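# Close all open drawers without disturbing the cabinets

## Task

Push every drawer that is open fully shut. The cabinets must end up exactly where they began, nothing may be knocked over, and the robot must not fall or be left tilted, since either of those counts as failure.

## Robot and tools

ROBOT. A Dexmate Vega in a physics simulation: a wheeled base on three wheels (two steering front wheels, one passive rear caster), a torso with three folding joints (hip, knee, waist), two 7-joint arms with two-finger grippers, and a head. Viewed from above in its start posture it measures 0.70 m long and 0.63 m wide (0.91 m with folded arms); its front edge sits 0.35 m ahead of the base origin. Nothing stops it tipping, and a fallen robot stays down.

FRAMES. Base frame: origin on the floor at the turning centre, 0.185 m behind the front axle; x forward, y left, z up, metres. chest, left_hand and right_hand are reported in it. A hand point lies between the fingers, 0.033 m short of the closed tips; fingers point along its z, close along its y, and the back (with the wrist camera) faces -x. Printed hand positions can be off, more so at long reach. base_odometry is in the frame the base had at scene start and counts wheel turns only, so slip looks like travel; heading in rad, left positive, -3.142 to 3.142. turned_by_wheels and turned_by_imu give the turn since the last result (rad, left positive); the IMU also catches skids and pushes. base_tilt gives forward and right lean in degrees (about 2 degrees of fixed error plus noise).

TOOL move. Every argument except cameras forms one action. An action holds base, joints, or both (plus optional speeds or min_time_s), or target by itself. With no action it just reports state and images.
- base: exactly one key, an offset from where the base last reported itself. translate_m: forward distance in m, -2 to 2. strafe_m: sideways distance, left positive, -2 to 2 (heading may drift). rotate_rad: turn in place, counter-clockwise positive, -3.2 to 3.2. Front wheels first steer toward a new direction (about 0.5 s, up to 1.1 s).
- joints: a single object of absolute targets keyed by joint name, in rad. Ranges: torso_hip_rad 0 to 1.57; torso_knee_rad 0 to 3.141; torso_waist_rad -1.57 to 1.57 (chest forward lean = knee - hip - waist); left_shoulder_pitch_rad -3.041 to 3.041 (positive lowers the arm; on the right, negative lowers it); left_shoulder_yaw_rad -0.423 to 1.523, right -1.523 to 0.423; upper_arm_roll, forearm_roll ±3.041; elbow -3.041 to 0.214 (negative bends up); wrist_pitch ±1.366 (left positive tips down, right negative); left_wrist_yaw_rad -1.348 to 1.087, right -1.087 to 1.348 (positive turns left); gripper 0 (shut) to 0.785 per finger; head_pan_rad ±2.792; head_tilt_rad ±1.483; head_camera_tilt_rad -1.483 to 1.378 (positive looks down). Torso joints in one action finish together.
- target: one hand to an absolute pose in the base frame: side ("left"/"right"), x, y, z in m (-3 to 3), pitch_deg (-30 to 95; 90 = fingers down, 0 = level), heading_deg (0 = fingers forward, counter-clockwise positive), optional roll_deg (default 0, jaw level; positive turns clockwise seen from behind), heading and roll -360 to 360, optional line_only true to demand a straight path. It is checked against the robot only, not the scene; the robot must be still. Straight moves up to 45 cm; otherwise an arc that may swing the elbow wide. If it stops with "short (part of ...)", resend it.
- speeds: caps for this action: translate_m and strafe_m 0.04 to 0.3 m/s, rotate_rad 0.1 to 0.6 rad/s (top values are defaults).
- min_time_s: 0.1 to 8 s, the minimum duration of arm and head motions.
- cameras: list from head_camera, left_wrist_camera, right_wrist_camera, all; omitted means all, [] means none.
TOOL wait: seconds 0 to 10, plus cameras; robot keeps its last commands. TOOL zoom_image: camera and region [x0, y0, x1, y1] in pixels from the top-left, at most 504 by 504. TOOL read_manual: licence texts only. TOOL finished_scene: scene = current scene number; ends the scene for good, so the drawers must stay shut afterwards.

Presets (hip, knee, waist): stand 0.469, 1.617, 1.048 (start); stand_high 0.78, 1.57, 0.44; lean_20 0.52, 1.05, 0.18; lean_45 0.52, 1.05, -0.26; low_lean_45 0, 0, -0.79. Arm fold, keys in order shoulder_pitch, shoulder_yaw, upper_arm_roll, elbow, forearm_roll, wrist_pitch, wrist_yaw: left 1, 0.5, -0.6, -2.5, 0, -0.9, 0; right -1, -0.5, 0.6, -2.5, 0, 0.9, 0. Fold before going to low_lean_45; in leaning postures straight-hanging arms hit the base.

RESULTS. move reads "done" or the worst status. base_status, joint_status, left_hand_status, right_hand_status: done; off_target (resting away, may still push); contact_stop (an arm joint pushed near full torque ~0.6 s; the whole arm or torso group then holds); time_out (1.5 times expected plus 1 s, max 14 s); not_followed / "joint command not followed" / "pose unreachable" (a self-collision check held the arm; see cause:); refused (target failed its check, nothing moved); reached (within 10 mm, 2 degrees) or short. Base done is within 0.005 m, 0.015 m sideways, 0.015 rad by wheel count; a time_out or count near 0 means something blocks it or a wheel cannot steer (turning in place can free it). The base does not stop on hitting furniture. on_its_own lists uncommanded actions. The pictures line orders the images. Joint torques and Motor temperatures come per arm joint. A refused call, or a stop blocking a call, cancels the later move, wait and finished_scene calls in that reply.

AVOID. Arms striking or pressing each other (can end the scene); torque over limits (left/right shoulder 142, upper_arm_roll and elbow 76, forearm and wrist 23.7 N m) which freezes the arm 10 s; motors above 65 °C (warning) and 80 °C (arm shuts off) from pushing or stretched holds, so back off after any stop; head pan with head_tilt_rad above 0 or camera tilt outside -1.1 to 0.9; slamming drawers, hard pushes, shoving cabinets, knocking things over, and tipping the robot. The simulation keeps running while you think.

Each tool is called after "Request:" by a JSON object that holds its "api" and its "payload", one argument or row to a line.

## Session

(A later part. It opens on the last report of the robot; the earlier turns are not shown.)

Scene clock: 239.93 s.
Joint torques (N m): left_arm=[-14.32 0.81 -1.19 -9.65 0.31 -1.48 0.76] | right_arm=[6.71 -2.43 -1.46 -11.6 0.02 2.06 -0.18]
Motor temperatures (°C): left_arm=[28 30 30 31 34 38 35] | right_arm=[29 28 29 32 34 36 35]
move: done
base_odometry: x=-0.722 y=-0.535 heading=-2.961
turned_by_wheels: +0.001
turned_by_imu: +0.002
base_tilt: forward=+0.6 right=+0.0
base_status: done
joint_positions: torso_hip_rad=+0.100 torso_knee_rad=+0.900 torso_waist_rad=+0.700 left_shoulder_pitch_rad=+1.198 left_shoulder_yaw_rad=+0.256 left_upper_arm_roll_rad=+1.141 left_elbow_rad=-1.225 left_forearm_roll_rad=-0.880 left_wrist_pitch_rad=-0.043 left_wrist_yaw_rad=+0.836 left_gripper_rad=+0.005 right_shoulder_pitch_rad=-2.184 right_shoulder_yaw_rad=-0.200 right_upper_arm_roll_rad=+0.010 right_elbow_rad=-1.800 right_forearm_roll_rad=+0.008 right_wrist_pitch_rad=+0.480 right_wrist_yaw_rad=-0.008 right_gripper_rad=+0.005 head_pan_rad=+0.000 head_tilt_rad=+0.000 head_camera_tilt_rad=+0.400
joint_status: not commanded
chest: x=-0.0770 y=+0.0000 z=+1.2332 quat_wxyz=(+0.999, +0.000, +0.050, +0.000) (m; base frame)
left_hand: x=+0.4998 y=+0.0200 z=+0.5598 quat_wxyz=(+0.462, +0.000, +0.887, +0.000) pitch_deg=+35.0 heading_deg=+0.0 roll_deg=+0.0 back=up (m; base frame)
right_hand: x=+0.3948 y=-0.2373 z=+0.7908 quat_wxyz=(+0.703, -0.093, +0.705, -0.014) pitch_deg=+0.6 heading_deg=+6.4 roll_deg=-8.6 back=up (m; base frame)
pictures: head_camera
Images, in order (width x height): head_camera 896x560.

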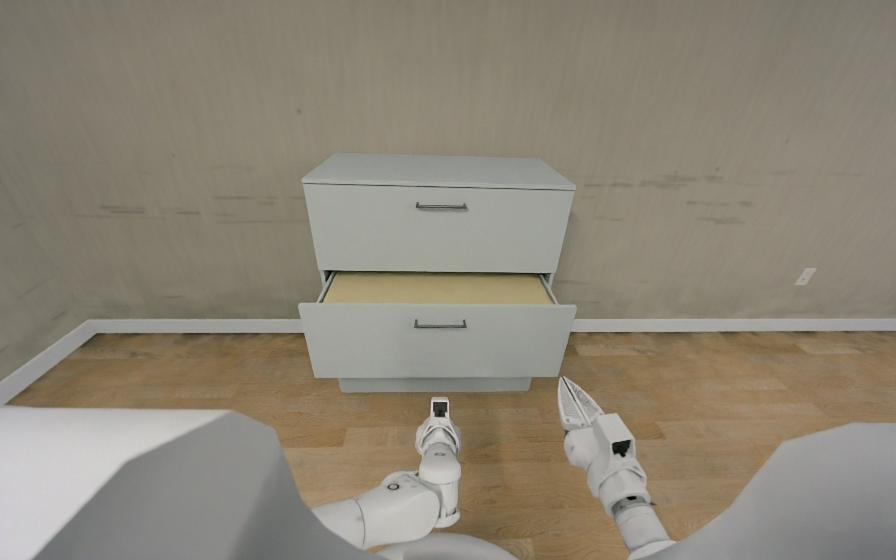

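Request:
{"api": "move", "payload": {
  "base": {"translate_m":0.3},
  "speeds": {"translate_m":0.15},
  "cameras": ["head_camera","left_wrist_camera"]
}}

Request:
{"api": "move", "payload": {
  "base": {"translate_m":0.3},
  "speeds": {"translate_m":0.08},
  "cameras": ["head_camera","left_wrist_camera"]
}}

Scene clock: 248.00 s.
Joint torques (N m): left_arm=[-13.56 -1.8 -8.01 -10.06 1.57 -2.43 -0.02] | right_arm=[6.01 -1.05 -1.53 -12.4 0.03 2.44 -0.18]
Motor temperatures (°C): left_arm=[28 30 30 31 34 38 35] | right_arm=[29 28 29 32 34 36 35]
move: done
base_odometry: x=-1.016 y=-0.591 heading=-2.961
turned_by_wheels: +0.001
turned_by_imu: +0.001
base_tilt: forward=+0.6 right=-0.1
base_status: done
joint_positions: torso_hip_rad=+0.100 torso_knee_rad=+0.900 torso_waist_rad=+0.700 left_shoulder_pitch_rad=+1.198 left_shoulder_yaw_rad=+0.256 left_upper_arm_roll_rad=+1.142 left_elbow_rad=-1.225 left_forearm_roll_rad=-0.880 left_wrist_pitch_rad=-0.043 left_wrist_yaw_rad=+0.836 left_gripper_rad=+0.005 right_shoulder_pitch_rad=-2.184 right_shoulder_yaw_rad=-0.200 right_upper_arm_roll_rad=+0.010 right_elbow_rad=-1.800 right_forearm_roll_rad=+0.008 right_wrist_pitch_rad=+0.480 right_wrist_yaw_rad=-0.008 right_gripper_rad=+0.005 head_pan_rad=+0.000 head_tilt_rad=+0.000 head_camera_tilt_rad=+0.400
joint_status: not commanded
chest: x=-0.0770 y=+0.0000 z=+1.2332 quat_wxyz=(+0.999, +0.000, +0.050, +0.000) (m; base frame)
left_hand: x=+0.4997 y=+0.0199 z=+0.5597 quat_wxyz=(+0.461, +0.000, +0.887, +0.000) pitch_deg=+35.0 heading_deg=+0.0 roll_deg=+0.0 back=up (m; base frame)
right_hand: x=+0.3948 y=-0.2373 z=+0.7908 quat_wxyz=(+0.703, -0.093, +0.705, -0.014) pitch_deg=+0.6 heading_deg=+6.4 roll_deg=-8.6 back=up (m; base frame)
pictures: head_camera, left_wrist_camera
Images, in order (width x height): head_camera 896x560, left_wrist_camera 672x420.

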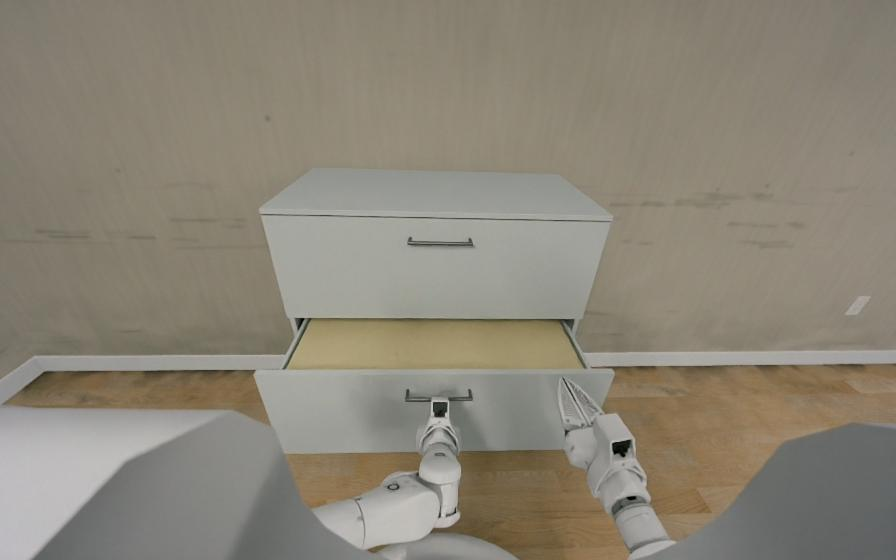

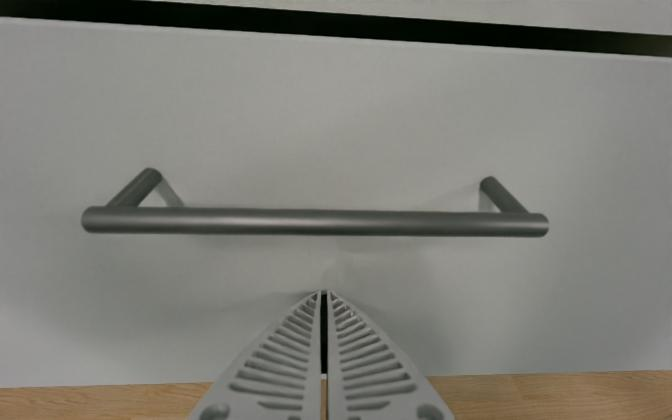

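Scene clock: 252.53 s.
Joint torques (N m): left_arm=[-68.94 15.89 -58.45 5.28 7.94 -12.61 -1.97] | right_arm=[6.46 -2.5 -1.34 -11.03 -0.01 2.16 -0.35]
Motor temperatures (°C): left_arm=[29 30 30 31 34 39 35] | right_arm=[29 28 29 32 34 36 35]
move: done
base_odometry: x=-1.311 y=-0.646 heading=-2.960
turned_by_wheels: +0.001
turned_by_imu: +0.002
base_tilt: forward=+0.5 right=+0.0
base_status: done
joint_positions: torso_hip_rad=+0.101 torso_knee_rad=+0.899 torso_waist_rad=+0.700 left_shoulder_pitch_rad=+1.201 left_shoulder_yaw_rad=+0.256 left_upper_arm_roll_rad=+1.145 left_elbow_rad=-1.226 left_forearm_roll_rad=-0.883 left_wrist_pitch_rad=-0.039 left_wrist_yaw_rad=+0.837 left_gripper_rad=+0.005 right_shoulder_pitch_rad=-2.184 right_shoulder_yaw_rad=-0.200 right_upper_arm_roll_rad=+0.010 right_elbow_rad=-1.800 right_forearm_roll_rad=+0.008 right_wrist_pitch_rad=+0.480 right_wrist_yaw_rad=-0.008 right_gripper_rad=+0.005 head_pan_rad=+0.000 head_tilt_rad=+0.000 head_camera_tilt_rad=+0.400
joint_status: not commanded
chest: x=-0.0783 y=+0.0000 z=+1.2332 quat_wxyz=(+0.999, +0.000, +0.049, +0.000) (m; base frame)
left_hand: x=+0.4953 y=+0.0178 z=+0.5574 quat_wxyz=(+0.459, +0.002, +0.889, -0.001) pitch_deg=+35.4 heading_deg=-0.2 roll_deg=+0.0 back=up (m; base frame)
right_hand: x=+0.3941 y=-0.2373 z=+0.7915 quat_wxyz=(+0.704, -0.093, +0.704, -0.014) pitch_deg=+0.6 heading_deg=+6.4 roll_deg=-8.6 back=up (m; base frame)
pictures: head_camera, left_wrist_camera
Images, in order (width x height): head_camera 896x560, left_wrist_camera 672x420.

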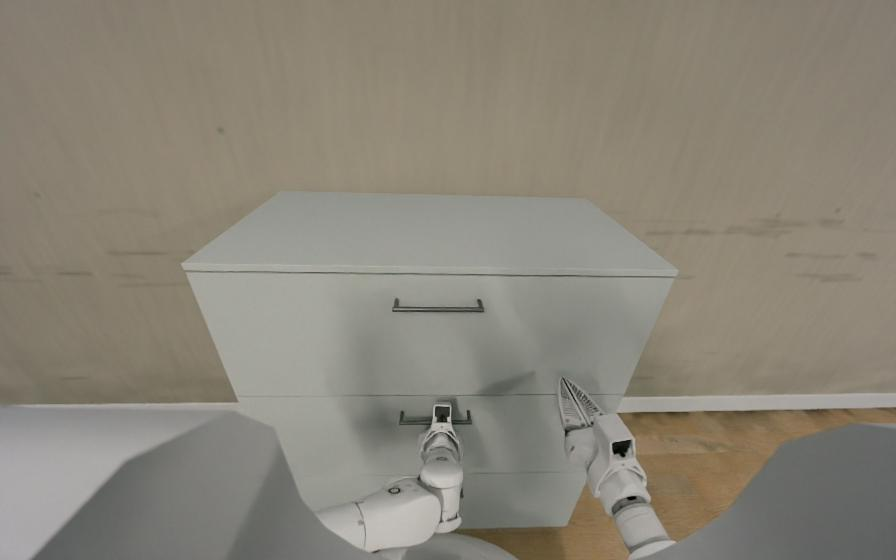

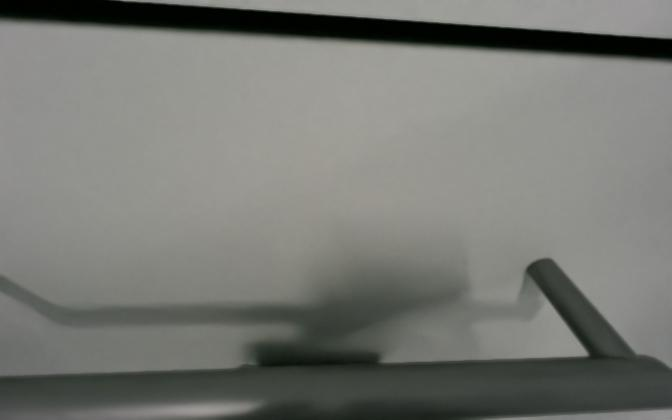

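Request:
{"api": "move", "payload": {
  "base": {"translate_m":-0.03},
  "speeds": {"translate_m":0.06},
  "cameras": ["left_wrist_camera"]
}}

Request:
{"api": "move", "payload": {
  "base": {"translate_m":-0.5},
  "speeds": {"translate_m":0.2},
  "cameras": ["head_camera"]
}}

Request:
{"api": "zoom_image", "payload": {
  "camera": "head_camera",
  "region": [260, 150, 620, 420]
}}

Scene clock: 258.73 s.
Joint torques (N m): left_arm=[-42.18 -0.88 -27.95 -19.13 7.04 -9.83 1.87] | right_arm=[5.57 -1.94 -1.56 -11.69 0 2.41 -0.28]
Motor temperatures (°C): left_arm=[34 30 34 31 37 43 35] | right_arm=[29 28 29 32 34 36 35]
move: done
base_odometry: x=-1.281 y=-0.640 heading=-2.959
turned_by_wheels: +0.001
turned_by_imu: +0.001
base_tilt: forward=+0.6 right=+0.0
base_status: done
joint_positions: torso_hip_rad=+0.100 torso_knee_rad=+0.900 torso_waist_rad=+0.700 left_shoulder_pitch_rad=+1.200 left_shoulder_yaw_rad=+0.256 left_upper_arm_roll_rad=+1.143 left_elbow_rad=-1.224 left_forearm_roll_rad=-0.882 left_wrist_pitch_rad=-0.040 left_wrist_yaw_rad=+0.836 left_gripper_rad=+0.005 right_shoulder_pitch_rad=-2.184 right_shoulder_yaw_rad=-0.200 right_upper_arm_roll_rad=+0.010 right_elbow_rad=-1.800 right_forearm_roll_rad=+0.008 right_wrist_pitch_rad=+0.480 right_wrist_yaw_rad=-0.008 right_gripper_rad=+0.005 head_pan_rad=+0.000 head_tilt_rad=+0.000 head_camera_tilt_rad=+0.400
joint_status: not commanded
chest: x=-0.0770 y=+0.0000 z=+1.2332 quat_wxyz=(+0.999, +0.000, +0.050, +0.000) (m; base frame)
left_hand: x=+0.4973 y=+0.0196 z=+0.5572 quat_wxyz=(+0.459, +0.001, +0.888, +0.000) pitch_deg=+35.4 heading_deg=-0.1 roll_deg=+0.1 back=up (m; base frame)
right_hand: x=+0.3947 y=-0.2373 z=+0.7907 quat_wxyz=(+0.703, -0.093, +0.705, -0.014) pitch_deg=+0.6 heading_deg=+6.4 roll_deg=-8.6 back=up (m; base frame)
pictures: left_wrist_camera
Images, in order (width x height): left_wrist_camera 672x420.

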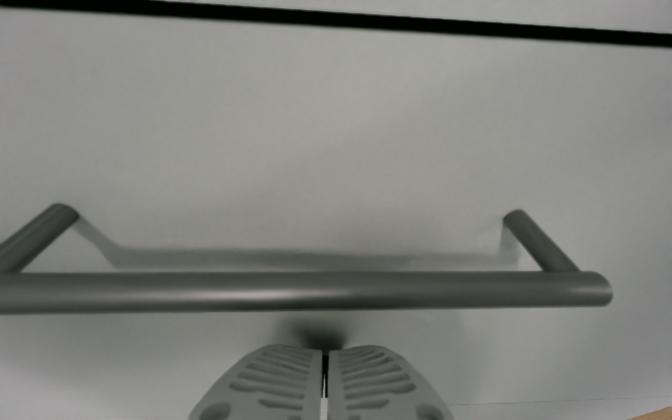

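Scene clock: 262.57 s.
Joint torques (N m): left_arm=[-13.19 -2.35 -7.45 -10.75 2.28 -2.58 -0.01] | right_arm=[5.98 -1.84 -1.26 -10.91 0.07 2.86 -0.1]
Motor temperatures (°C): left_arm=[34 30 34 31 36 43 35] | right_arm=[29 28 29 32 34 36 35]
move: done
base_odometry: x=-0.790 y=-0.547 heading=-2.958
turned_by_wheels: +0.001
turned_by_imu: +0.002
base_tilt: forward=+0.7 right=-0.1
base_status: done
joint_positions: torso_hip_rad=+0.100 torso_knee_rad=+0.900 torso_waist_rad=+0.700 left_shoulder_pitch_rad=+1.198 left_shoulder_yaw_rad=+0.256 left_upper_arm_roll_rad=+1.142 left_elbow_rad=-1.225 left_forearm_roll_rad=-0.880 left_wrist_pitch_rad=-0.043 left_wrist_yaw_rad=+0.836 left_gripper_rad=+0.005 right_shoulder_pitch_rad=-2.184 right_shoulder_yaw_rad=-0.200 right_upper_arm_roll_rad=+0.010 right_elbow_rad=-1.800 right_forearm_roll_rad=+0.008 right_wrist_pitch_rad=+0.480 right_wrist_yaw_rad=-0.008 right_gripper_rad=+0.005 head_pan_rad=+0.000 head_tilt_rad=+0.000 head_camera_tilt_rad=+0.400
joint_status: not commanded
chest: x=-0.0770 y=+0.0000 z=+1.2332 quat_wxyz=(+0.999, +0.000, +0.050, +0.000) (m; base frame)
left_hand: x=+0.4997 y=+0.0199 z=+0.5597 quat_wxyz=(+0.461, +0.000, +0.887, +0.000) pitch_deg=+35.0 heading_deg=+0.0 roll_deg=+0.0 back=up (m; base frame)
right_hand: x=+0.3948 y=-0.2373 z=+0.7908 quat_wxyz=(+0.703, -0.093, +0.705, -0.014) pitch_deg=+0.6 heading_deg=+6.4 roll_deg=-8.6 back=up (m; base frame)
pictures: head_camera
Images, in order (width x height): head_camera 896x560.

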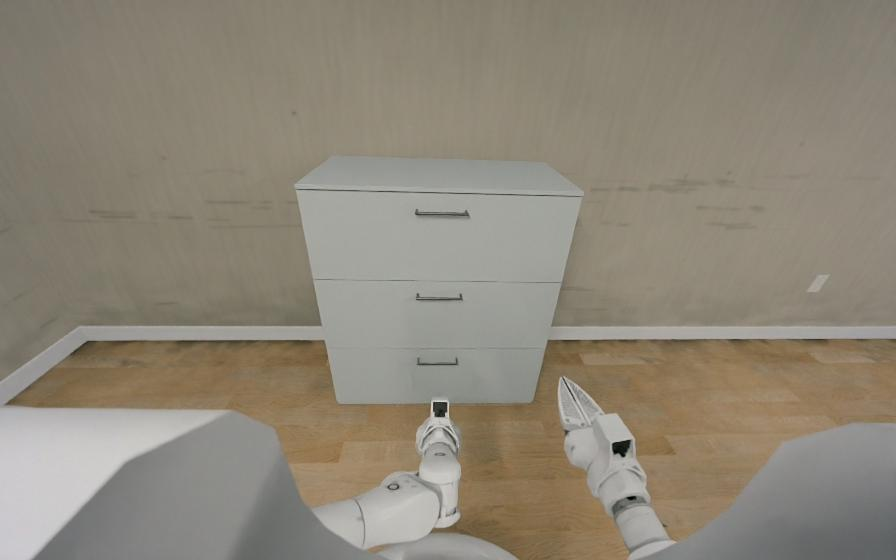

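Scaled by 1.400 from the camera's 896x560 image, which has a finer 960x600 frame.

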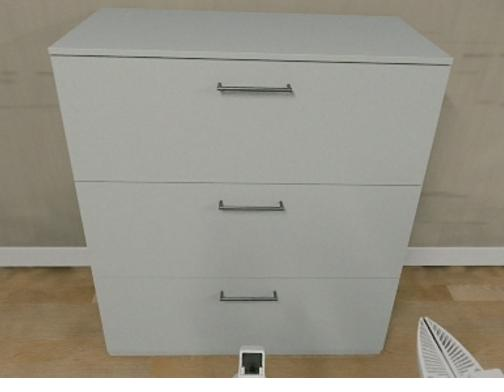

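Request:
{"api": "move", "payload": {
  "base": {"rotate_rad":-1.57},
  "joints": {"head_camera_tilt_rad":0.3},
  "cameras": ["head_camera"]
}}

Scene clock: 274.13 s.
Joint torques (N m): left_arm=[-14.2 -1.24 -8.82 -10.71 1.12 -1.58 -0.18] | right_arm=[6.68 -2.66 -1.52 -12.19 -0.03 3.11 -0.15]
Motor temperatures (°C): left_arm=[32 30 33 31 36 41 35] | right_arm=[29 28 29 32 34 36 35]
move: done
base_odometry: x=-0.791 y=-0.547 heading=+1.753
turned_by_wheels: -1.572
turned_by_imu: -1.537
base_tilt: forward=+0.6 right=+0.0
base_status: done
joint_positions: torso_hip_rad=+0.100 torso_knee_rad=+0.900 torso_waist_rad=+0.700 left_shoulder_pitch_rad=+1.198 left_shoulder_yaw_rad=+0.256 left_upper_arm_roll_rad=+1.142 left_elbow_rad=-1.225 left_forearm_roll_rad=-0.880 left_wrist_pitch_rad=-0.043 left_wrist_yaw_rad=+0.836 left_gripper_rad=+0.005 right_shoulder_pitch_rad=-2.184 right_shoulder_yaw_rad=-0.200 right_upper_arm_roll_rad=+0.010 right_elbow_rad=-1.800 right_forearm_roll_rad=+0.008 right_wrist_pitch_rad=+0.480 right_wrist_yaw_rad=-0.008 right_gripper_rad=+0.005 head_pan_rad=+0.000 head_tilt_rad=+0.000 head_camera_tilt_rad=+0.300
joint_status: all done
chest: x=-0.0770 y=+0.0000 z=+1.2332 quat_wxyz=(+0.999, +0.000, +0.050, +0.000) (m; base frame)
left_hand: x=+0.4997 y=+0.0200 z=+0.5597 quat_wxyz=(+0.461, +0.000, +0.887, +0.000) pitch_deg=+35.0 heading_deg=+0.0 roll_deg=+0.0 back=up (m; base frame)
right_hand: x=+0.3948 y=-0.2373 z=+0.7908 quat_wxyz=(+0.703, -0.093, +0.705, -0.014) pitch_deg=+0.6 heading_deg=+6.4 roll_deg=-8.6 back=up (m; base frame)
pictures: head_camera
Images, in order (width x height): head_camera 896x560.

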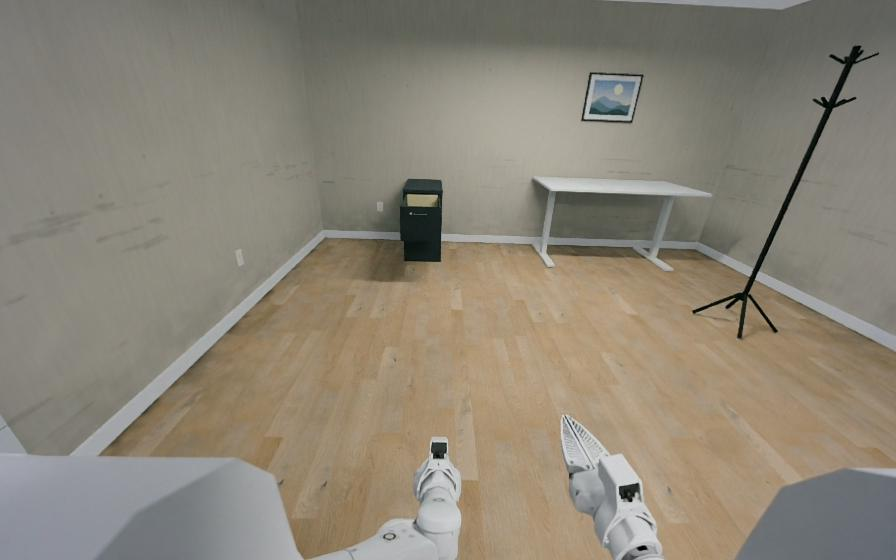

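Request:
{"api": "move", "payload": {
  "base": {"rotate_rad":-0.11},
  "cameras": []
}}

Request:
{"api": "move", "payload": {
  "base": {"strafe_m":0.6},
  "cameras": []
}}

Request:
{"api": "move", "payload": {
  "base": {"translate_m":1.7},
  "cameras": ["head_camera"]
}}

Scene clock: 280.90 s.
Joint torques (N m): left_arm=[-12.15 -1.65 -8.34 -10.64 1.05 -0.84 0.46] | right_arm=[5.85 -2.92 -1.43 -11.43 0.03 2.46 -0.14]
Motor temperatures (°C): left_arm=[32 30 32 31 35 40 35] | right_arm=[29 28 29 32 34 36 35]
move: done
base_odometry: x=-0.791 y=-0.547 heading=+1.643
turned_by_wheels: -0.110
turned_by_imu: -0.107
base_tilt: forward=+0.7 right=-0.1
base_status: done
joint_positions: torso_hip_rad=+0.100 torso_knee_rad=+0.900 torso_waist_rad=+0.700 left_shoulder_pitch_rad=+1.198 left_shoulder_yaw_rad=+0.256 left_upper_arm_roll_rad=+1.142 left_elbow_rad=-1.225 left_forearm_roll_rad=-0.880 left_wrist_pitch_rad=-0.043 left_wrist_yaw_rad=+0.836 left_gripper_rad=+0.005 right_shoulder_pitch_rad=-2.184 right_shoulder_yaw_rad=-0.200 right_upper_arm_roll_rad=+0.010 right_elbow_rad=-1.800 right_forearm_roll_rad=+0.008 right_wrist_pitch_rad=+0.480 right_wrist_yaw_rad=-0.008 right_gripper_rad=+0.005 head_pan_rad=+0.000 head_tilt_rad=+0.000 head_camera_tilt_rad=+0.300
joint_status: not commanded
chest: x=-0.0770 y=+0.0000 z=+1.2332 quat_wxyz=(+0.999, +0.000, +0.050, +0.000) (m; base frame)
left_hand: x=+0.4997 y=+0.0200 z=+0.5597 quat_wxyz=(+0.461, +0.000, +0.887, +0.000) pitch_deg=+35.0 heading_deg=+0.0 roll_deg=+0.0 back=up (m; base frame)
right_hand: x=+0.3948 y=-0.2373 z=+0.7908 quat_wxyz=(+0.703, -0.093, +0.705, -0.014) pitch_deg=+0.6 heading_deg=+6.4 roll_deg=-8.6 back=up (m; base frame)
pictures: none
No camera images: "cameras" was empty.

Scene clock: 284.90 s.
Joint torques (N m): left_arm=[-13.33 -2.5 -6.95 -11.88 0.99 -2.1 0.41] | right_arm=[6.12 -2.43 -1.55 -11.16 -0.09 2.66 -0.34]
Motor temperatures (°C): left_arm=[31 30 32 31 35 40 35] | right_arm=[29 28 29 32 34 36 35]
move: done
base_odometry: x=-1.388 y=-0.595 heading=+1.651
turned_by_wheels: +0.009
turned_by_imu: +0.005
base_tilt: forward=+0.7 right=-0.1
base_status: done
joint_positions: torso_hip_rad=+0.100 torso_knee_rad=+0.900 torso_waist_rad=+0.700 left_shoulder_pitch_rad=+1.198 left_shoulder_yaw_rad=+0.256 left_upper_arm_roll_rad=+1.142 left_elbow_rad=-1.225 left_forearm_roll_rad=-0.880 left_wrist_pitch_rad=-0.043 left_wrist_yaw_rad=+0.836 left_gripper_rad=+0.005 right_shoulder_pitch_rad=-2.184 right_shoulder_yaw_rad=-0.200 right_upper_arm_roll_rad=+0.010 right_elbow_rad=-1.800 right_forearm_roll_rad=+0.008 right_wrist_pitch_rad=+0.480 right_wrist_yaw_rad=-0.008 right_gripper_rad=+0.005 head_pan_rad=+0.000 head_tilt_rad=+0.000 head_camera_tilt_rad=+0.300
joint_status: not commanded
chest: x=-0.0770 y=+0.0000 z=+1.2332 quat_wxyz=(+0.999, +0.000, +0.050, +0.000) (m; base frame)
left_hand: x=+0.4997 y=+0.0200 z=+0.5597 quat_wxyz=(+0.461, +0.000, +0.887, +0.000) pitch_deg=+35.0 heading_deg=+0.0 roll_deg=+0.0 back=up (m; base frame)
right_hand: x=+0.3948 y=-0.2373 z=+0.7908 quat_wxyz=(+0.703, -0.093, +0.705, -0.014) pitch_deg=+0.6 heading_deg=+6.4 roll_deg=-8.6 back=up (m; base frame)
pictures: none
No camera images: "cameras" was empty.

Scene clock: 292.70 s.
Joint torques (N m): left_arm=[-14.48 -2.53 -7.82 -12.07 1.45 -2.43 0.03] | right_arm=[6.87 -3.56 -1.59 -10.7 0.02 2.38 -0.19]
Motor temperatures (°C): left_arm=[31 30 32 31 35 40 35] | right_arm=[29 28 29 32 34 36 35]
move: done
base_odometry: x=-1.530 y=+1.099 heading=+1.651
turned_by_wheels: +0.000
turned_by_imu: -0.001
base_tilt: forward=+0.6 right=-0.1
base_status: done
joint_positions: torso_hip_rad=+0.100 torso_knee_rad=+0.900 torso_waist_rad=+0.700 left_shoulder_pitch_rad=+1.198 left_shoulder_yaw_rad=+0.256 left_upper_arm_roll_rad=+1.142 left_elbow_rad=-1.225 left_forearm_roll_rad=-0.880 left_wrist_pitch_rad=-0.043 left_wrist_yaw_rad=+0.836 left_gripper_rad=+0.005 right_shoulder_pitch_rad=-2.184 right_shoulder_yaw_rad=-0.200 right_upper_arm_roll_rad=+0.010 right_elbow_rad=-1.800 right_forearm_roll_rad=+0.008 right_wrist_pitch_rad=+0.480 right_wrist_yaw_rad=-0.008 right_gripper_rad=+0.005 head_pan_rad=+0.000 head_tilt_rad=+0.000 head_camera_tilt_rad=+0.300
joint_status: not commanded
chest: x=-0.0770 y=+0.0000 z=+1.2332 quat_wxyz=(+0.999, +0.000, +0.050, +0.000) (m; base frame)
left_hand: x=+0.4997 y=+0.0200 z=+0.5597 quat_wxyz=(+0.461, +0.000, +0.887, +0.000) pitch_deg=+35.0 heading_deg=+0.0 roll_deg=+0.0 back=up (m; base frame)
right_hand: x=+0.3948 y=-0.2373 z=+0.7908 quat_wxyz=(+0.703, -0.093, +0.705, -0.014) pitch_deg=+0.6 heading_deg=+6.4 roll_deg=-8.6 back=up (m; base frame)
pictures: head_camera
Images, in order (width x height): head_camera 896x560.

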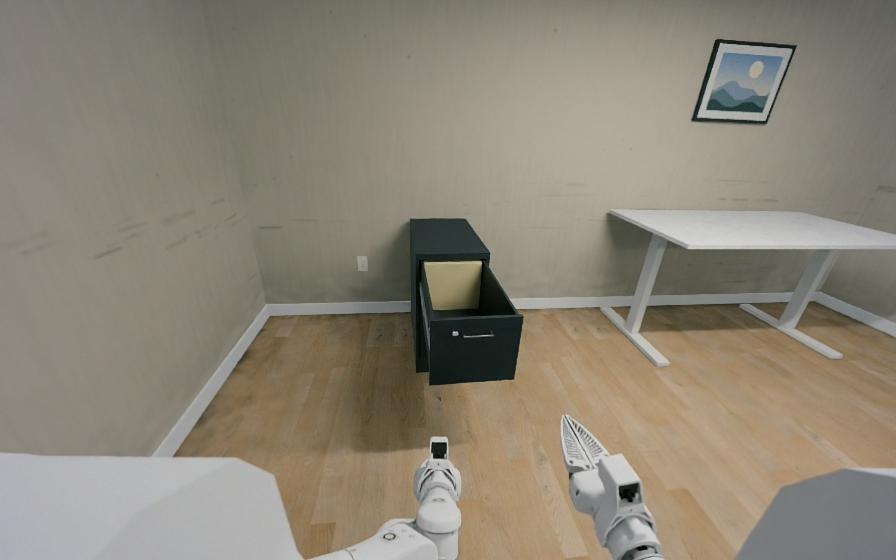

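Request:
{"api": "move", "payload": {
  "base": {"rotate_rad":0.06},
  "cameras": []
}}

Request:
{"api": "move", "payload": {
  "base": {"strafe_m":-0.2},
  "cameras": []
}}

Request:
{"api": "move", "payload": {
  "target": {"side":"left","x":0.5,"y":0.04,"z":0.475,"pitch_deg":42,"heading_deg":0},
  "cameras": ["head_camera","left_wrist_camera"]
}}

Scene clock: 301.33 s.
Joint torques (N m): left_arm=[-13.67 -3.38 -7.86 -9.53 0.4 -2.41 0.15] | right_arm=[5.32 -2.43 -1.43 -11.23 -0.08 2.11 -0.27]
Motor temperatures (°C): left_arm=[30 30 32 31 35 39 35] | right_arm=[29 28 29 32 34 36 35]
move: done
base_odometry: x=-1.529 y=+1.099 heading=+1.711
turned_by_wheels: +0.060
turned_by_imu: +0.057
base_tilt: forward=+0.7 right=-0.1
base_status: done
joint_positions: torso_hip_rad=+0.100 torso_knee_rad=+0.900 torso_waist_rad=+0.700 left_shoulder_pitch_rad=+1.198 left_shoulder_yaw_rad=+0.256 left_upper_arm_roll_rad=+1.142 left_elbow_rad=-1.225 left_forearm_roll_rad=-0.880 left_wrist_pitch_rad=-0.043 left_wrist_yaw_rad=+0.836 left_gripper_rad=+0.005 right_shoulder_pitch_rad=-2.184 right_shoulder_yaw_rad=-0.200 right_upper_arm_roll_rad=+0.010 right_elbow_rad=-1.800 right_forearm_roll_rad=+0.008 right_wrist_pitch_rad=+0.480 right_wrist_yaw_rad=-0.008 right_gripper_rad=+0.005 head_pan_rad=+0.000 head_tilt_rad=+0.000 head_camera_tilt_rad=+0.300
joint_status: not commanded
chest: x=-0.0770 y=+0.0000 z=+1.2332 quat_wxyz=(+0.999, +0.000, +0.050, +0.000) (m; base frame)
left_hand: x=+0.4997 y=+0.0200 z=+0.5597 quat_wxyz=(+0.461, +0.000, +0.887, +0.000) pitch_deg=+35.0 heading_deg=+0.0 roll_deg=+0.0 back=up (m; base frame)
right_hand: x=+0.3948 y=-0.2373 z=+0.7908 quat_wxyz=(+0.703, -0.093, +0.705, -0.014) pitch_deg=+0.6 heading_deg=+6.4 roll_deg=-8.6 back=up (m; base frame)
pictures: none
No camera images: "cameras" was empty.

Scene clock: 304.20 s.
Joint torques (N m): left_arm=[-12.73 -2.45 -7.96 -10 0.68 -2.09 0.36] | right_arm=[5.71 -2.45 -1.6 -11.78 -0.03 2.33 -0.2]
Motor temperatures (°C): left_arm=[30 30 31 31 34 39 35] | right_arm=[29 28 29 32 34 36 35]
move: done
base_odometry: x=-1.332 y=+1.127 heading=+1.708
turned_by_wheels: -0.003
turned_by_imu: -0.003
base_tilt: forward=+0.7 right=+0.0
base_status: done
joint_positions: torso_hip_rad=+0.100 torso_knee_rad=+0.900 torso_waist_rad=+0.700 left_shoulder_pitch_rad=+1.198 left_shoulder_yaw_rad=+0.256 left_upper_arm_roll_rad=+1.142 left_elbow_rad=-1.225 left_forearm_roll_rad=-0.880 left_wrist_pitch_rad=-0.043 left_wrist_yaw_rad=+0.836 left_gripper_rad=+0.005 right_shoulder_pitch_rad=-2.184 right_shoulder_yaw_rad=-0.200 right_upper_arm_roll_rad=+0.010 right_elbow_rad=-1.800 right_forearm_roll_rad=+0.008 right_wrist_pitch_rad=+0.480 right_wrist_yaw_rad=-0.008 right_gripper_rad=+0.005 head_pan_rad=+0.000 head_tilt_rad=+0.000 head_camera_tilt_rad=+0.300
joint_status: not commanded
chest: x=-0.0770 y=+0.0000 z=+1.2332 quat_wxyz=(+0.999, +0.000, +0.050, +0.000) (m; base frame)
left_hand: x=+0.4997 y=+0.0200 z=+0.5597 quat_wxyz=(+0.461, +0.000, +0.887, +0.000) pitch_deg=+35.0 heading_deg=+0.0 roll_deg=+0.0 back=up (m; base frame)
right_hand: x=+0.3948 y=-0.2373 z=+0.7908 quat_wxyz=(+0.703, -0.093, +0.705, -0.014) pitch_deg=+0.6 heading_deg=+6.4 roll_deg=-8.6 back=up (m; base frame)
pictures: none
No camera images: "cameras" was empty.

Scene clock: 307.63 s.
Joint torques (N m): left_arm=[-14.3 -8.58 -8.91 -7.15 0.1 -2.57 -0.6] | right_arm=[6.44 -2.57 -1.27 -11.8 0.05 2.84 -0.24]
Motor temperatures (°C): left_arm=[30 30 31 31 34 39 35] | right_arm=[29 28 29 32 34 36 35]
move: done
base_odometry: x=-1.332 y=+1.127 heading=+1.708
turned_by_wheels: +0.000
turned_by_imu: +0.001
base_tilt: forward=+0.6 right=+0.0
base_status: not commanded
joint_positions: torso_hip_rad=+0.100 torso_knee_rad=+0.900 torso_waist_rad=+0.700 left_shoulder_pitch_rad=+1.124 left_shoulder_yaw_rad=+0.076 left_upper_arm_roll_rad=+1.115 left_elbow_rad=-0.746 left_forearm_roll_rad=-0.947 left_wrist_pitch_rad=-0.105 left_wrist_yaw_rad=+0.589 left_gripper_rad=+0.005 right_shoulder_pitch_rad=-2.184 right_shoulder_yaw_rad=-0.200 right_upper_arm_roll_rad=+0.010 right_elbow_rad=-1.800 right_forearm_roll_rad=+0.008 right_wrist_pitch_rad=+0.480 right_wrist_yaw_rad=-0.008 right_gripper_rad=+0.005 head_pan_rad=+0.000 head_tilt_rad=+0.000 head_camera_tilt_rad=+0.300
joint_status: not commanded
chest: x=-0.0770 y=+0.0000 z=+1.2332 quat_wxyz=(+0.999, +0.000, +0.050, +0.000) (m; base frame)
left_hand: x=+0.4998 y=+0.0399 z=+0.4755 quat_wxyz=(+0.407, +0.000, +0.913, +0.000) pitch_deg=+42.0 heading_deg=+0.0 roll_deg=+0.0 back=up (m; base frame)
left_hand_status: reached (straight line, planned for 1.9 s): 1 mm and 0.0 deg off.
right_hand: x=+0.3948 y=-0.2373 z=+0.7908 quat_wxyz=(+0.703, -0.093, +0.705, -0.014) pitch_deg=+0.6 heading_deg=+6.4 roll_deg=-8.6 back=up (m; base frame)
pictures: head_camera, left_wrist_camera
Images, in order (width x height): head_camera 896x560, left_wrist_camera 672x420.

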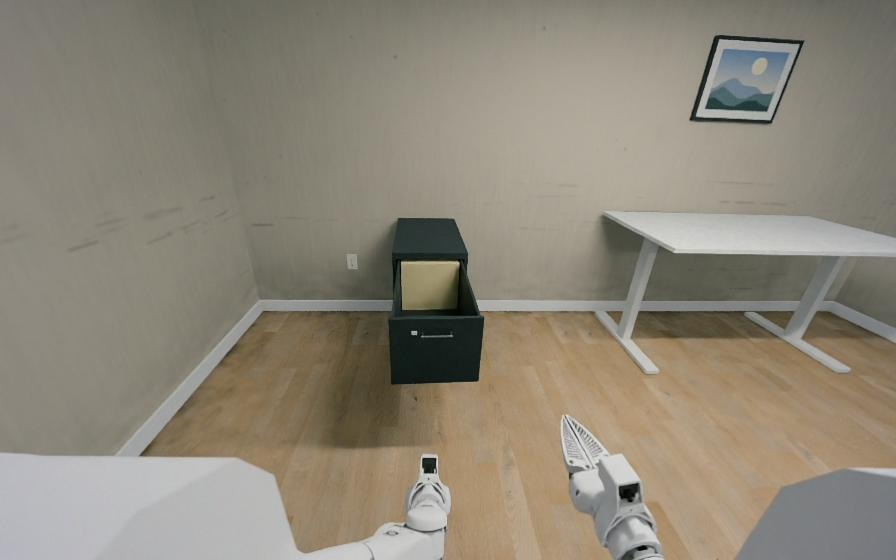

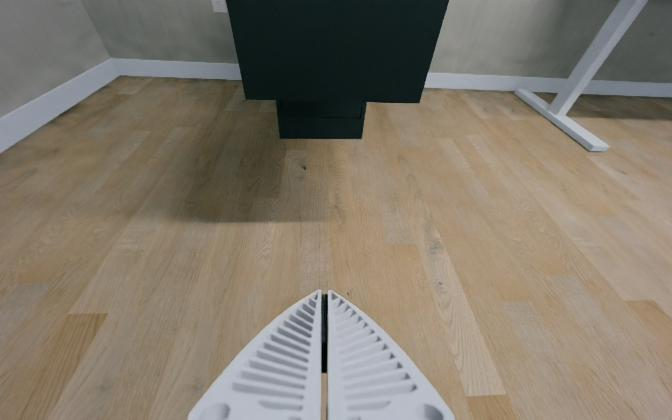

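Request:
{"api": "move", "payload": {
  "base": {"translate_m":0.5},
  "speeds": {"translate_m":0.2},
  "cameras": ["head_camera","left_wrist_camera"]
}}

Scene clock: 315.87 s.
Joint torques (N m): left_arm=[-11.65 -6.16 -5.43 -8.03 0.57 -1.81 -0.23] | right_arm=[6.35 -2.22 -1.26 -10.2 -0.03 2.08 -0.27]
Motor temperatures (°C): left_arm=[30 30 31 31 34 39 35] | right_arm=[29 28 29 32 34 36 35]
move: done
base_odometry: x=-1.402 y=+1.622 heading=+1.708
turned_by_wheels: +0.000
turned_by_imu: +0.002
base_tilt: forward=+0.7 right=-0.1
base_status: done
joint_positions: torso_hip_rad=+0.100 torso_knee_rad=+0.900 torso_waist_rad=+0.700 left_shoulder_pitch_rad=+1.123 left_shoulder_yaw_rad=+0.073 left_upper_arm_roll_rad=+1.115 left_elbow_rad=-0.740 left_forearm_roll_rad=-0.947 left_wrist_pitch_rad=-0.105 left_wrist_yaw_rad=+0.586 left_gripper_rad=+0.005 right_shoulder_pitch_rad=-2.184 right_shoulder_yaw_rad=-0.200 right_upper_arm_roll_rad=+0.010 right_elbow_rad=-1.800 right_forearm_roll_rad=+0.008 right_wrist_pitch_rad=+0.480 right_wrist_yaw_rad=-0.008 right_gripper_rad=+0.005 head_pan_rad=+0.000 head_tilt_rad=+0.000 head_camera_tilt_rad=+0.300
joint_status: not commanded
chest: x=-0.0770 y=+0.0000 z=+1.2332 quat_wxyz=(+0.999, +0.000, +0.050, +0.000) (m; base frame)
left_hand: x=+0.4997 y=+0.0400 z=+0.4747 quat_wxyz=(+0.406, +0.000, +0.914, +0.000) pitch_deg=+42.0 heading_deg=+0.0 roll_deg=+0.0 back=up (m; base frame)
right_hand: x=+0.3948 y=-0.2373 z=+0.7908 quat_wxyz=(+0.703, -0.093, +0.705, -0.014) pitch_deg=+0.6 heading_deg=+6.4 roll_deg=-8.6 back=up (m; base frame)
pictures: head_camera, left_wrist_camera
Images, in order (width x height): head_camera 896x560, left_wrist_camera 672x420.

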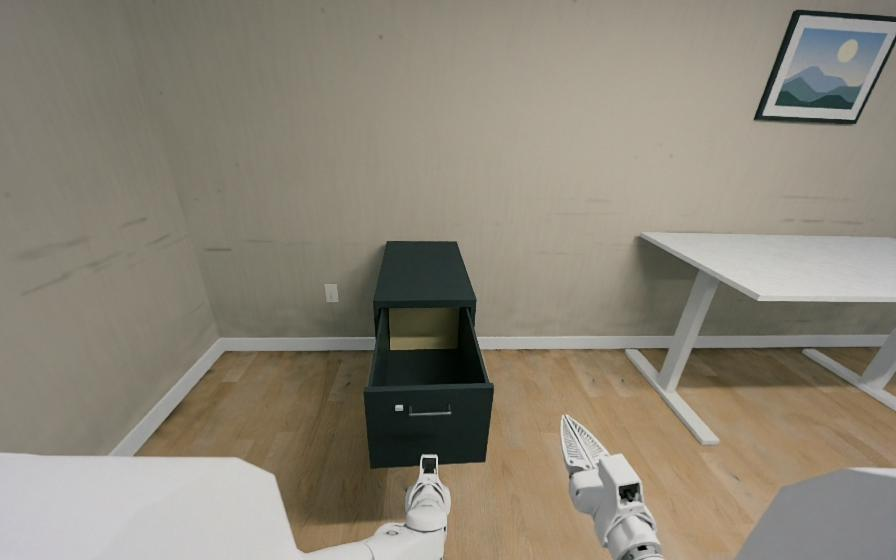

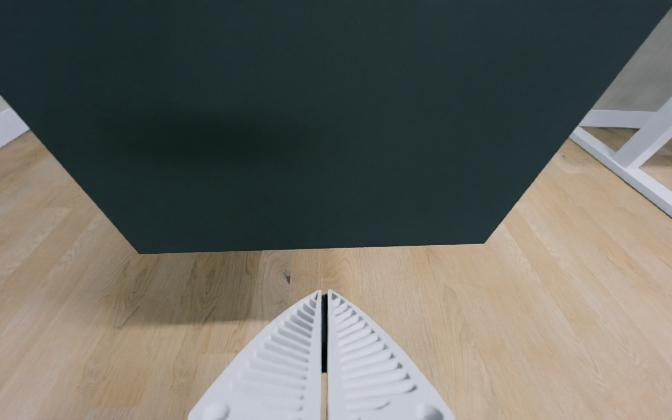

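Request:
{"api": "move", "payload": {
  "base": {"translate_m":0.2},
  "speeds": {"translate_m":0.08},
  "cameras": ["left_wrist_camera"]
}}

Request:
{"api": "move", "payload": {
  "base": {"translate_m":0.22},
  "speeds": {"translate_m":0.08},
  "cameras": ["head_camera","left_wrist_camera"]
}}

Scene clock: 326.87 s.
Joint torques (N m): left_arm=[-14.2 -5.46 -5.35 -9.18 0.32 -2.29 -0.25] | right_arm=[5.69 -3.78 -1.26 -11.32 -0.01 2.64 -0.27]
Motor temperatures (°C): left_arm=[29 30 31 31 34 39 35] | right_arm=[29 28 29 32 34 36 35]
move: done
base_odometry: x=-1.430 y=+1.820 heading=+1.709
turned_by_wheels: +0.000
turned_by_imu: +0.001
base_tilt: forward=+0.7 right=+0.0
base_status: done
joint_positions: torso_hip_rad=+0.100 torso_knee_rad=+0.900 torso_waist_rad=+0.700 left_shoulder_pitch_rad=+1.123 left_shoulder_yaw_rad=+0.073 left_upper_arm_roll_rad=+1.115 left_elbow_rad=-0.740 left_forearm_roll_rad=-0.947 left_wrist_pitch_rad=-0.105 left_wrist_yaw_rad=+0.586 left_gripper_rad=+0.005 right_shoulder_pitch_rad=-2.184 right_shoulder_yaw_rad=-0.200 right_upper_arm_roll_rad=+0.010 right_elbow_rad=-1.800 right_forearm_roll_rad=+0.008 right_wrist_pitch_rad=+0.480 right_wrist_yaw_rad=-0.008 right_gripper_rad=+0.005 head_pan_rad=+0.000 head_tilt_rad=+0.000 head_camera_tilt_rad=+0.300
joint_status: not commanded
chest: x=-0.0770 y=+0.0000 z=+1.2332 quat_wxyz=(+0.999, +0.000, +0.050, +0.000) (m; base frame)
left_hand: x=+0.4997 y=+0.0401 z=+0.4747 quat_wxyz=(+0.406, +0.000, +0.914, +0.000) pitch_deg=+42.0 heading_deg=+0.0 roll_deg=+0.0 back=up (m; base frame)
right_hand: x=+0.3948 y=-0.2373 z=+0.7908 quat_wxyz=(+0.703, -0.093, +0.705, -0.014) pitch_deg=+0.6 heading_deg=+6.4 roll_deg=-8.6 back=up (m; base frame)
pictures: left_wrist_camera
Images, in order (width x height): left_wrist_camera 672x420.

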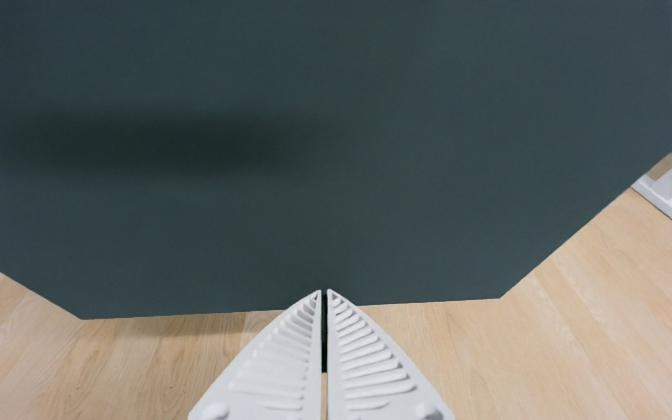

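Scene clock: 330.50 s.
Joint torques (N m): left_arm=[-14.44 -4.42 -4.91 -9.47 0.4 -1.83 -0.49] | right_arm=[5.92 -2.74 -1.55 -10.54 0.02 2.59 -0.34]
Motor temperatures (°C): left_arm=[29 30 31 31 34 39 35] | right_arm=[29 28 29 32 34 36 35]
move: done
base_odometry: x=-1.461 y=+2.038 heading=+1.709
turned_by_wheels: +0.000
turned_by_imu: +0.001
base_tilt: forward=+0.7 right=+0.0
base_status: done
joint_positions: torso_hip_rad=+0.100 torso_knee_rad=+0.900 torso_waist_rad=+0.700 left_shoulder_pitch_rad=+1.123 left_shoulder_yaw_rad=+0.073 left_upper_arm_roll_rad=+1.115 left_elbow_rad=-0.740 left_forearm_roll_rad=-0.947 left_wrist_pitch_rad=-0.105 left_wrist_yaw_rad=+0.586 left_gripper_rad=+0.005 right_shoulder_pitch_rad=-2.184 right_shoulder_yaw_rad=-0.200 right_upper_arm_roll_rad=+0.010 right_elbow_rad=-1.800 right_forearm_roll_rad=+0.008 right_wrist_pitch_rad=+0.480 right_wrist_yaw_rad=-0.008 right_gripper_rad=+0.005 head_pan_rad=+0.000 head_tilt_rad=+0.000 head_camera_tilt_rad=+0.300
joint_status: not commanded
chest: x=-0.0770 y=+0.0000 z=+1.2332 quat_wxyz=(+0.999, +0.000, +0.050, +0.000) (m; base frame)
left_hand: x=+0.4997 y=+0.0401 z=+0.4747 quat_wxyz=(+0.406, +0.000, +0.914, +0.000) pitch_deg=+42.0 heading_deg=+0.0 roll_deg=+0.0 back=up (m; base frame)
right_hand: x=+0.3948 y=-0.2373 z=+0.7908 quat_wxyz=(+0.703, -0.093, +0.705, -0.014) pitch_deg=+0.6 heading_deg=+6.4 roll_deg=-8.6 back=up (m; base frame)
pictures: head_camera, left_wrist_camera
Images, in order (width x height): head_camera 896x560, left_wrist_camera 672x420.

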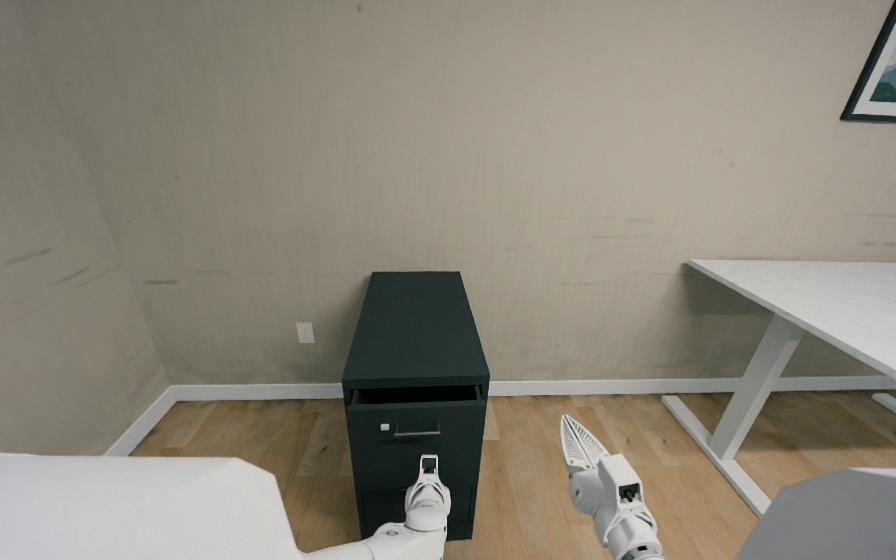

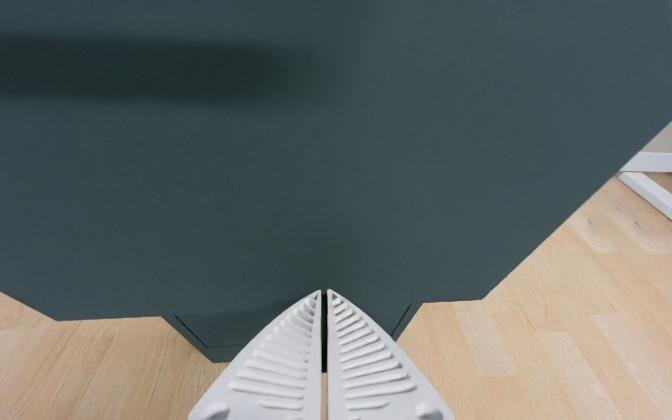

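Request:
{"api": "move", "payload": {
  "base": {"translate_m":0.06},
  "speeds": {"translate_m":0.04},
  "cameras": ["head_camera"]
}}

Request:
{"api": "zoom_image", "payload": {
  "camera": "head_camera",
  "region": [310, 350, 530, 490]
}}

Scene clock: 336.83 s.
Joint torques (N m): left_arm=[-16.13 -3.43 -5.38 -8.28 1.54 -2.44 -0.09] | right_arm=[5.95 -2.28 -1.36 -11.03 -0.02 2.62 -0.24]
Motor temperatures (°C): left_arm=[29 30 31 31 34 39 35] | right_arm=[29 28 29 32 34 36 35]
move: done
base_odometry: x=-1.469 y=+2.098 heading=+1.710
turned_by_wheels: +0.000
turned_by_imu: +0.001
base_tilt: forward=+0.7 right=-0.1
base_status: done
joint_positions: torso_hip_rad=+0.100 torso_knee_rad=+0.900 torso_waist_rad=+0.700 left_shoulder_pitch_rad=+1.123 left_shoulder_yaw_rad=+0.073 left_upper_arm_roll_rad=+1.115 left_elbow_rad=-0.740 left_forearm_roll_rad=-0.947 left_wrist_pitch_rad=-0.105 left_wrist_yaw_rad=+0.586 left_gripper_rad=+0.005 right_shoulder_pitch_rad=-2.184 right_shoulder_yaw_rad=-0.200 right_upper_arm_roll_rad=+0.010 right_elbow_rad=-1.800 right_forearm_roll_rad=+0.008 right_wrist_pitch_rad=+0.480 right_wrist_yaw_rad=-0.008 right_gripper_rad=+0.005 head_pan_rad=+0.000 head_tilt_rad=+0.000 head_camera_tilt_rad=+0.300
joint_status: not commanded
chest: x=-0.0770 y=+0.0000 z=+1.2332 quat_wxyz=(+0.999, +0.000, +0.050, +0.000) (m; base frame)
left_hand: x=+0.4997 y=+0.0401 z=+0.4747 quat_wxyz=(+0.406, +0.000, +0.914, +0.000) pitch_deg=+42.0 heading_deg=+0.0 roll_deg=+0.0 back=up (m; base frame)
right_hand: x=+0.3948 y=-0.2373 z=+0.7908 quat_wxyz=(+0.703, -0.093, +0.705, -0.014) pitch_deg=+0.6 heading_deg=+6.4 roll_deg=-8.6 back=up (m; base frame)
pictures: head_camera
Images, in order (width x height): head_camera 896x560.

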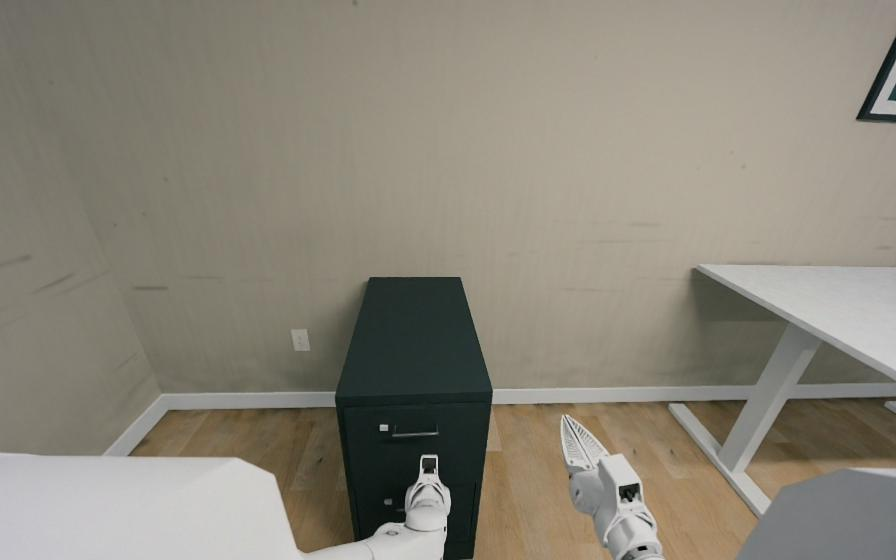

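Scaled by 2.291 from the camera's 896x560 image, which has a finer 960x600 frame.

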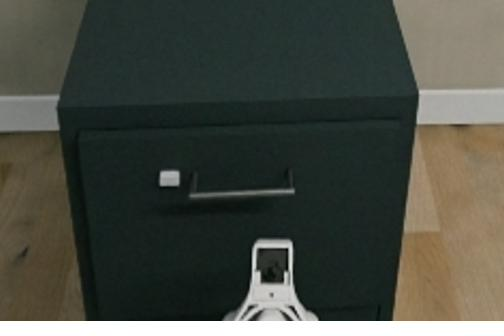

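Request:
{"api": "move", "payload": {
  "base": {"translate_m":0.012},
  "speeds": {"translate_m":0.04},
  "cameras": ["head_camera"]
}}

Request:
{"api": "zoom_image", "payload": {
  "camera": "head_camera",
  "region": [310, 350, 530, 490]
}}

Scene clock: 341.03 s.
Joint torques (N m): left_arm=[-14.84 -2.38 -4.54 -9.58 0.87 -1.77 -0.43] | right_arm=[6.43 -2.41 -1.55 -11.05 -0.03 2.78 -0.23]
Motor temperatures (°C): left_arm=[29 30 31 31 34 39 35] | right_arm=[29 28 29 32 34 36 35]
move: done
base_odometry: x=-1.471 y=+2.110 heading=+1.710
turned_by_wheels: +0.000
turned_by_imu: +0.001
base_tilt: forward=+0.6 right=-0.1
base_status: done
joint_positions: torso_hip_rad=+0.100 torso_knee_rad=+0.900 torso_waist_rad=+0.700 left_shoulder_pitch_rad=+1.123 left_shoulder_yaw_rad=+0.073 left_upper_arm_roll_rad=+1.115 left_elbow_rad=-0.740 left_forearm_roll_rad=-0.947 left_wrist_pitch_rad=-0.105 left_wrist_yaw_rad=+0.586 left_gripper_rad=+0.005 right_shoulder_pitch_rad=-2.184 right_shoulder_yaw_rad=-0.200 right_upper_arm_roll_rad=+0.010 right_elbow_rad=-1.800 right_forearm_roll_rad=+0.008 right_wrist_pitch_rad=+0.480 right_wrist_yaw_rad=-0.008 right_gripper_rad=+0.005 head_pan_rad=+0.000 head_tilt_rad=+0.000 head_camera_tilt_rad=+0.300
joint_status: not commanded
chest: x=-0.0770 y=+0.0000 z=+1.2332 quat_wxyz=(+0.999, +0.000, +0.050, +0.000) (m; base frame)
left_hand: x=+0.4997 y=+0.0401 z=+0.4747 quat_wxyz=(+0.406, +0.000, +0.914, +0.000) pitch_deg=+42.0 heading_deg=+0.0 roll_deg=+0.0 back=up (m; base frame)
right_hand: x=+0.3948 y=-0.2373 z=+0.7908 quat_wxyz=(+0.703, -0.093, +0.705, -0.014) pitch_deg=+0.6 heading_deg=+6.4 roll_deg=-8.6 back=up (m; base frame)
pictures: head_camera
Images, in order (width x height): head_camera 896x560.

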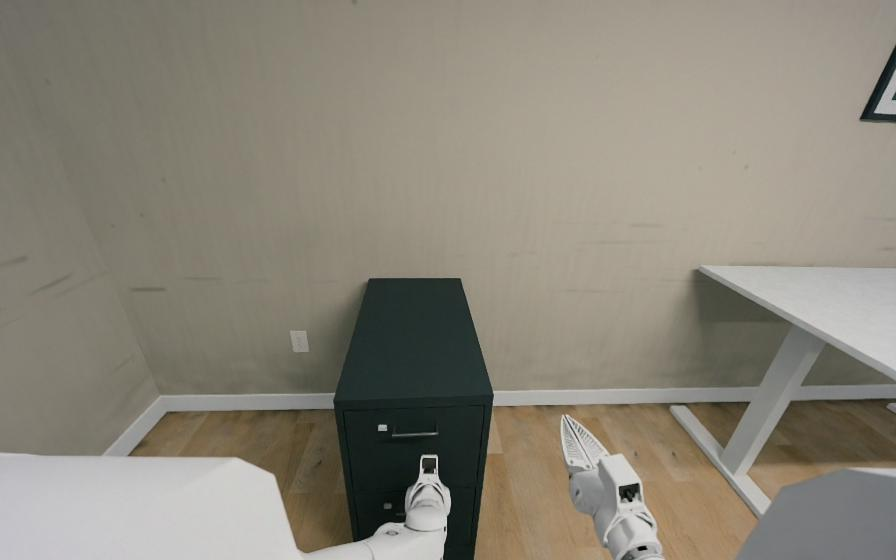

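Scaled by 2.291 from the camera's 896x560 image, which has a finer 960x600 frame.

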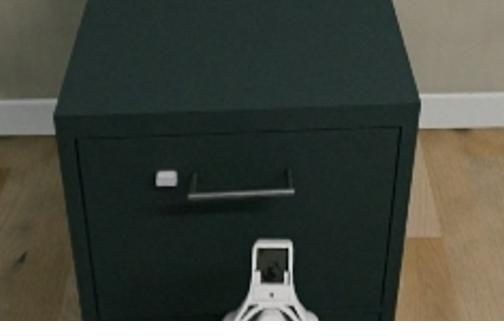

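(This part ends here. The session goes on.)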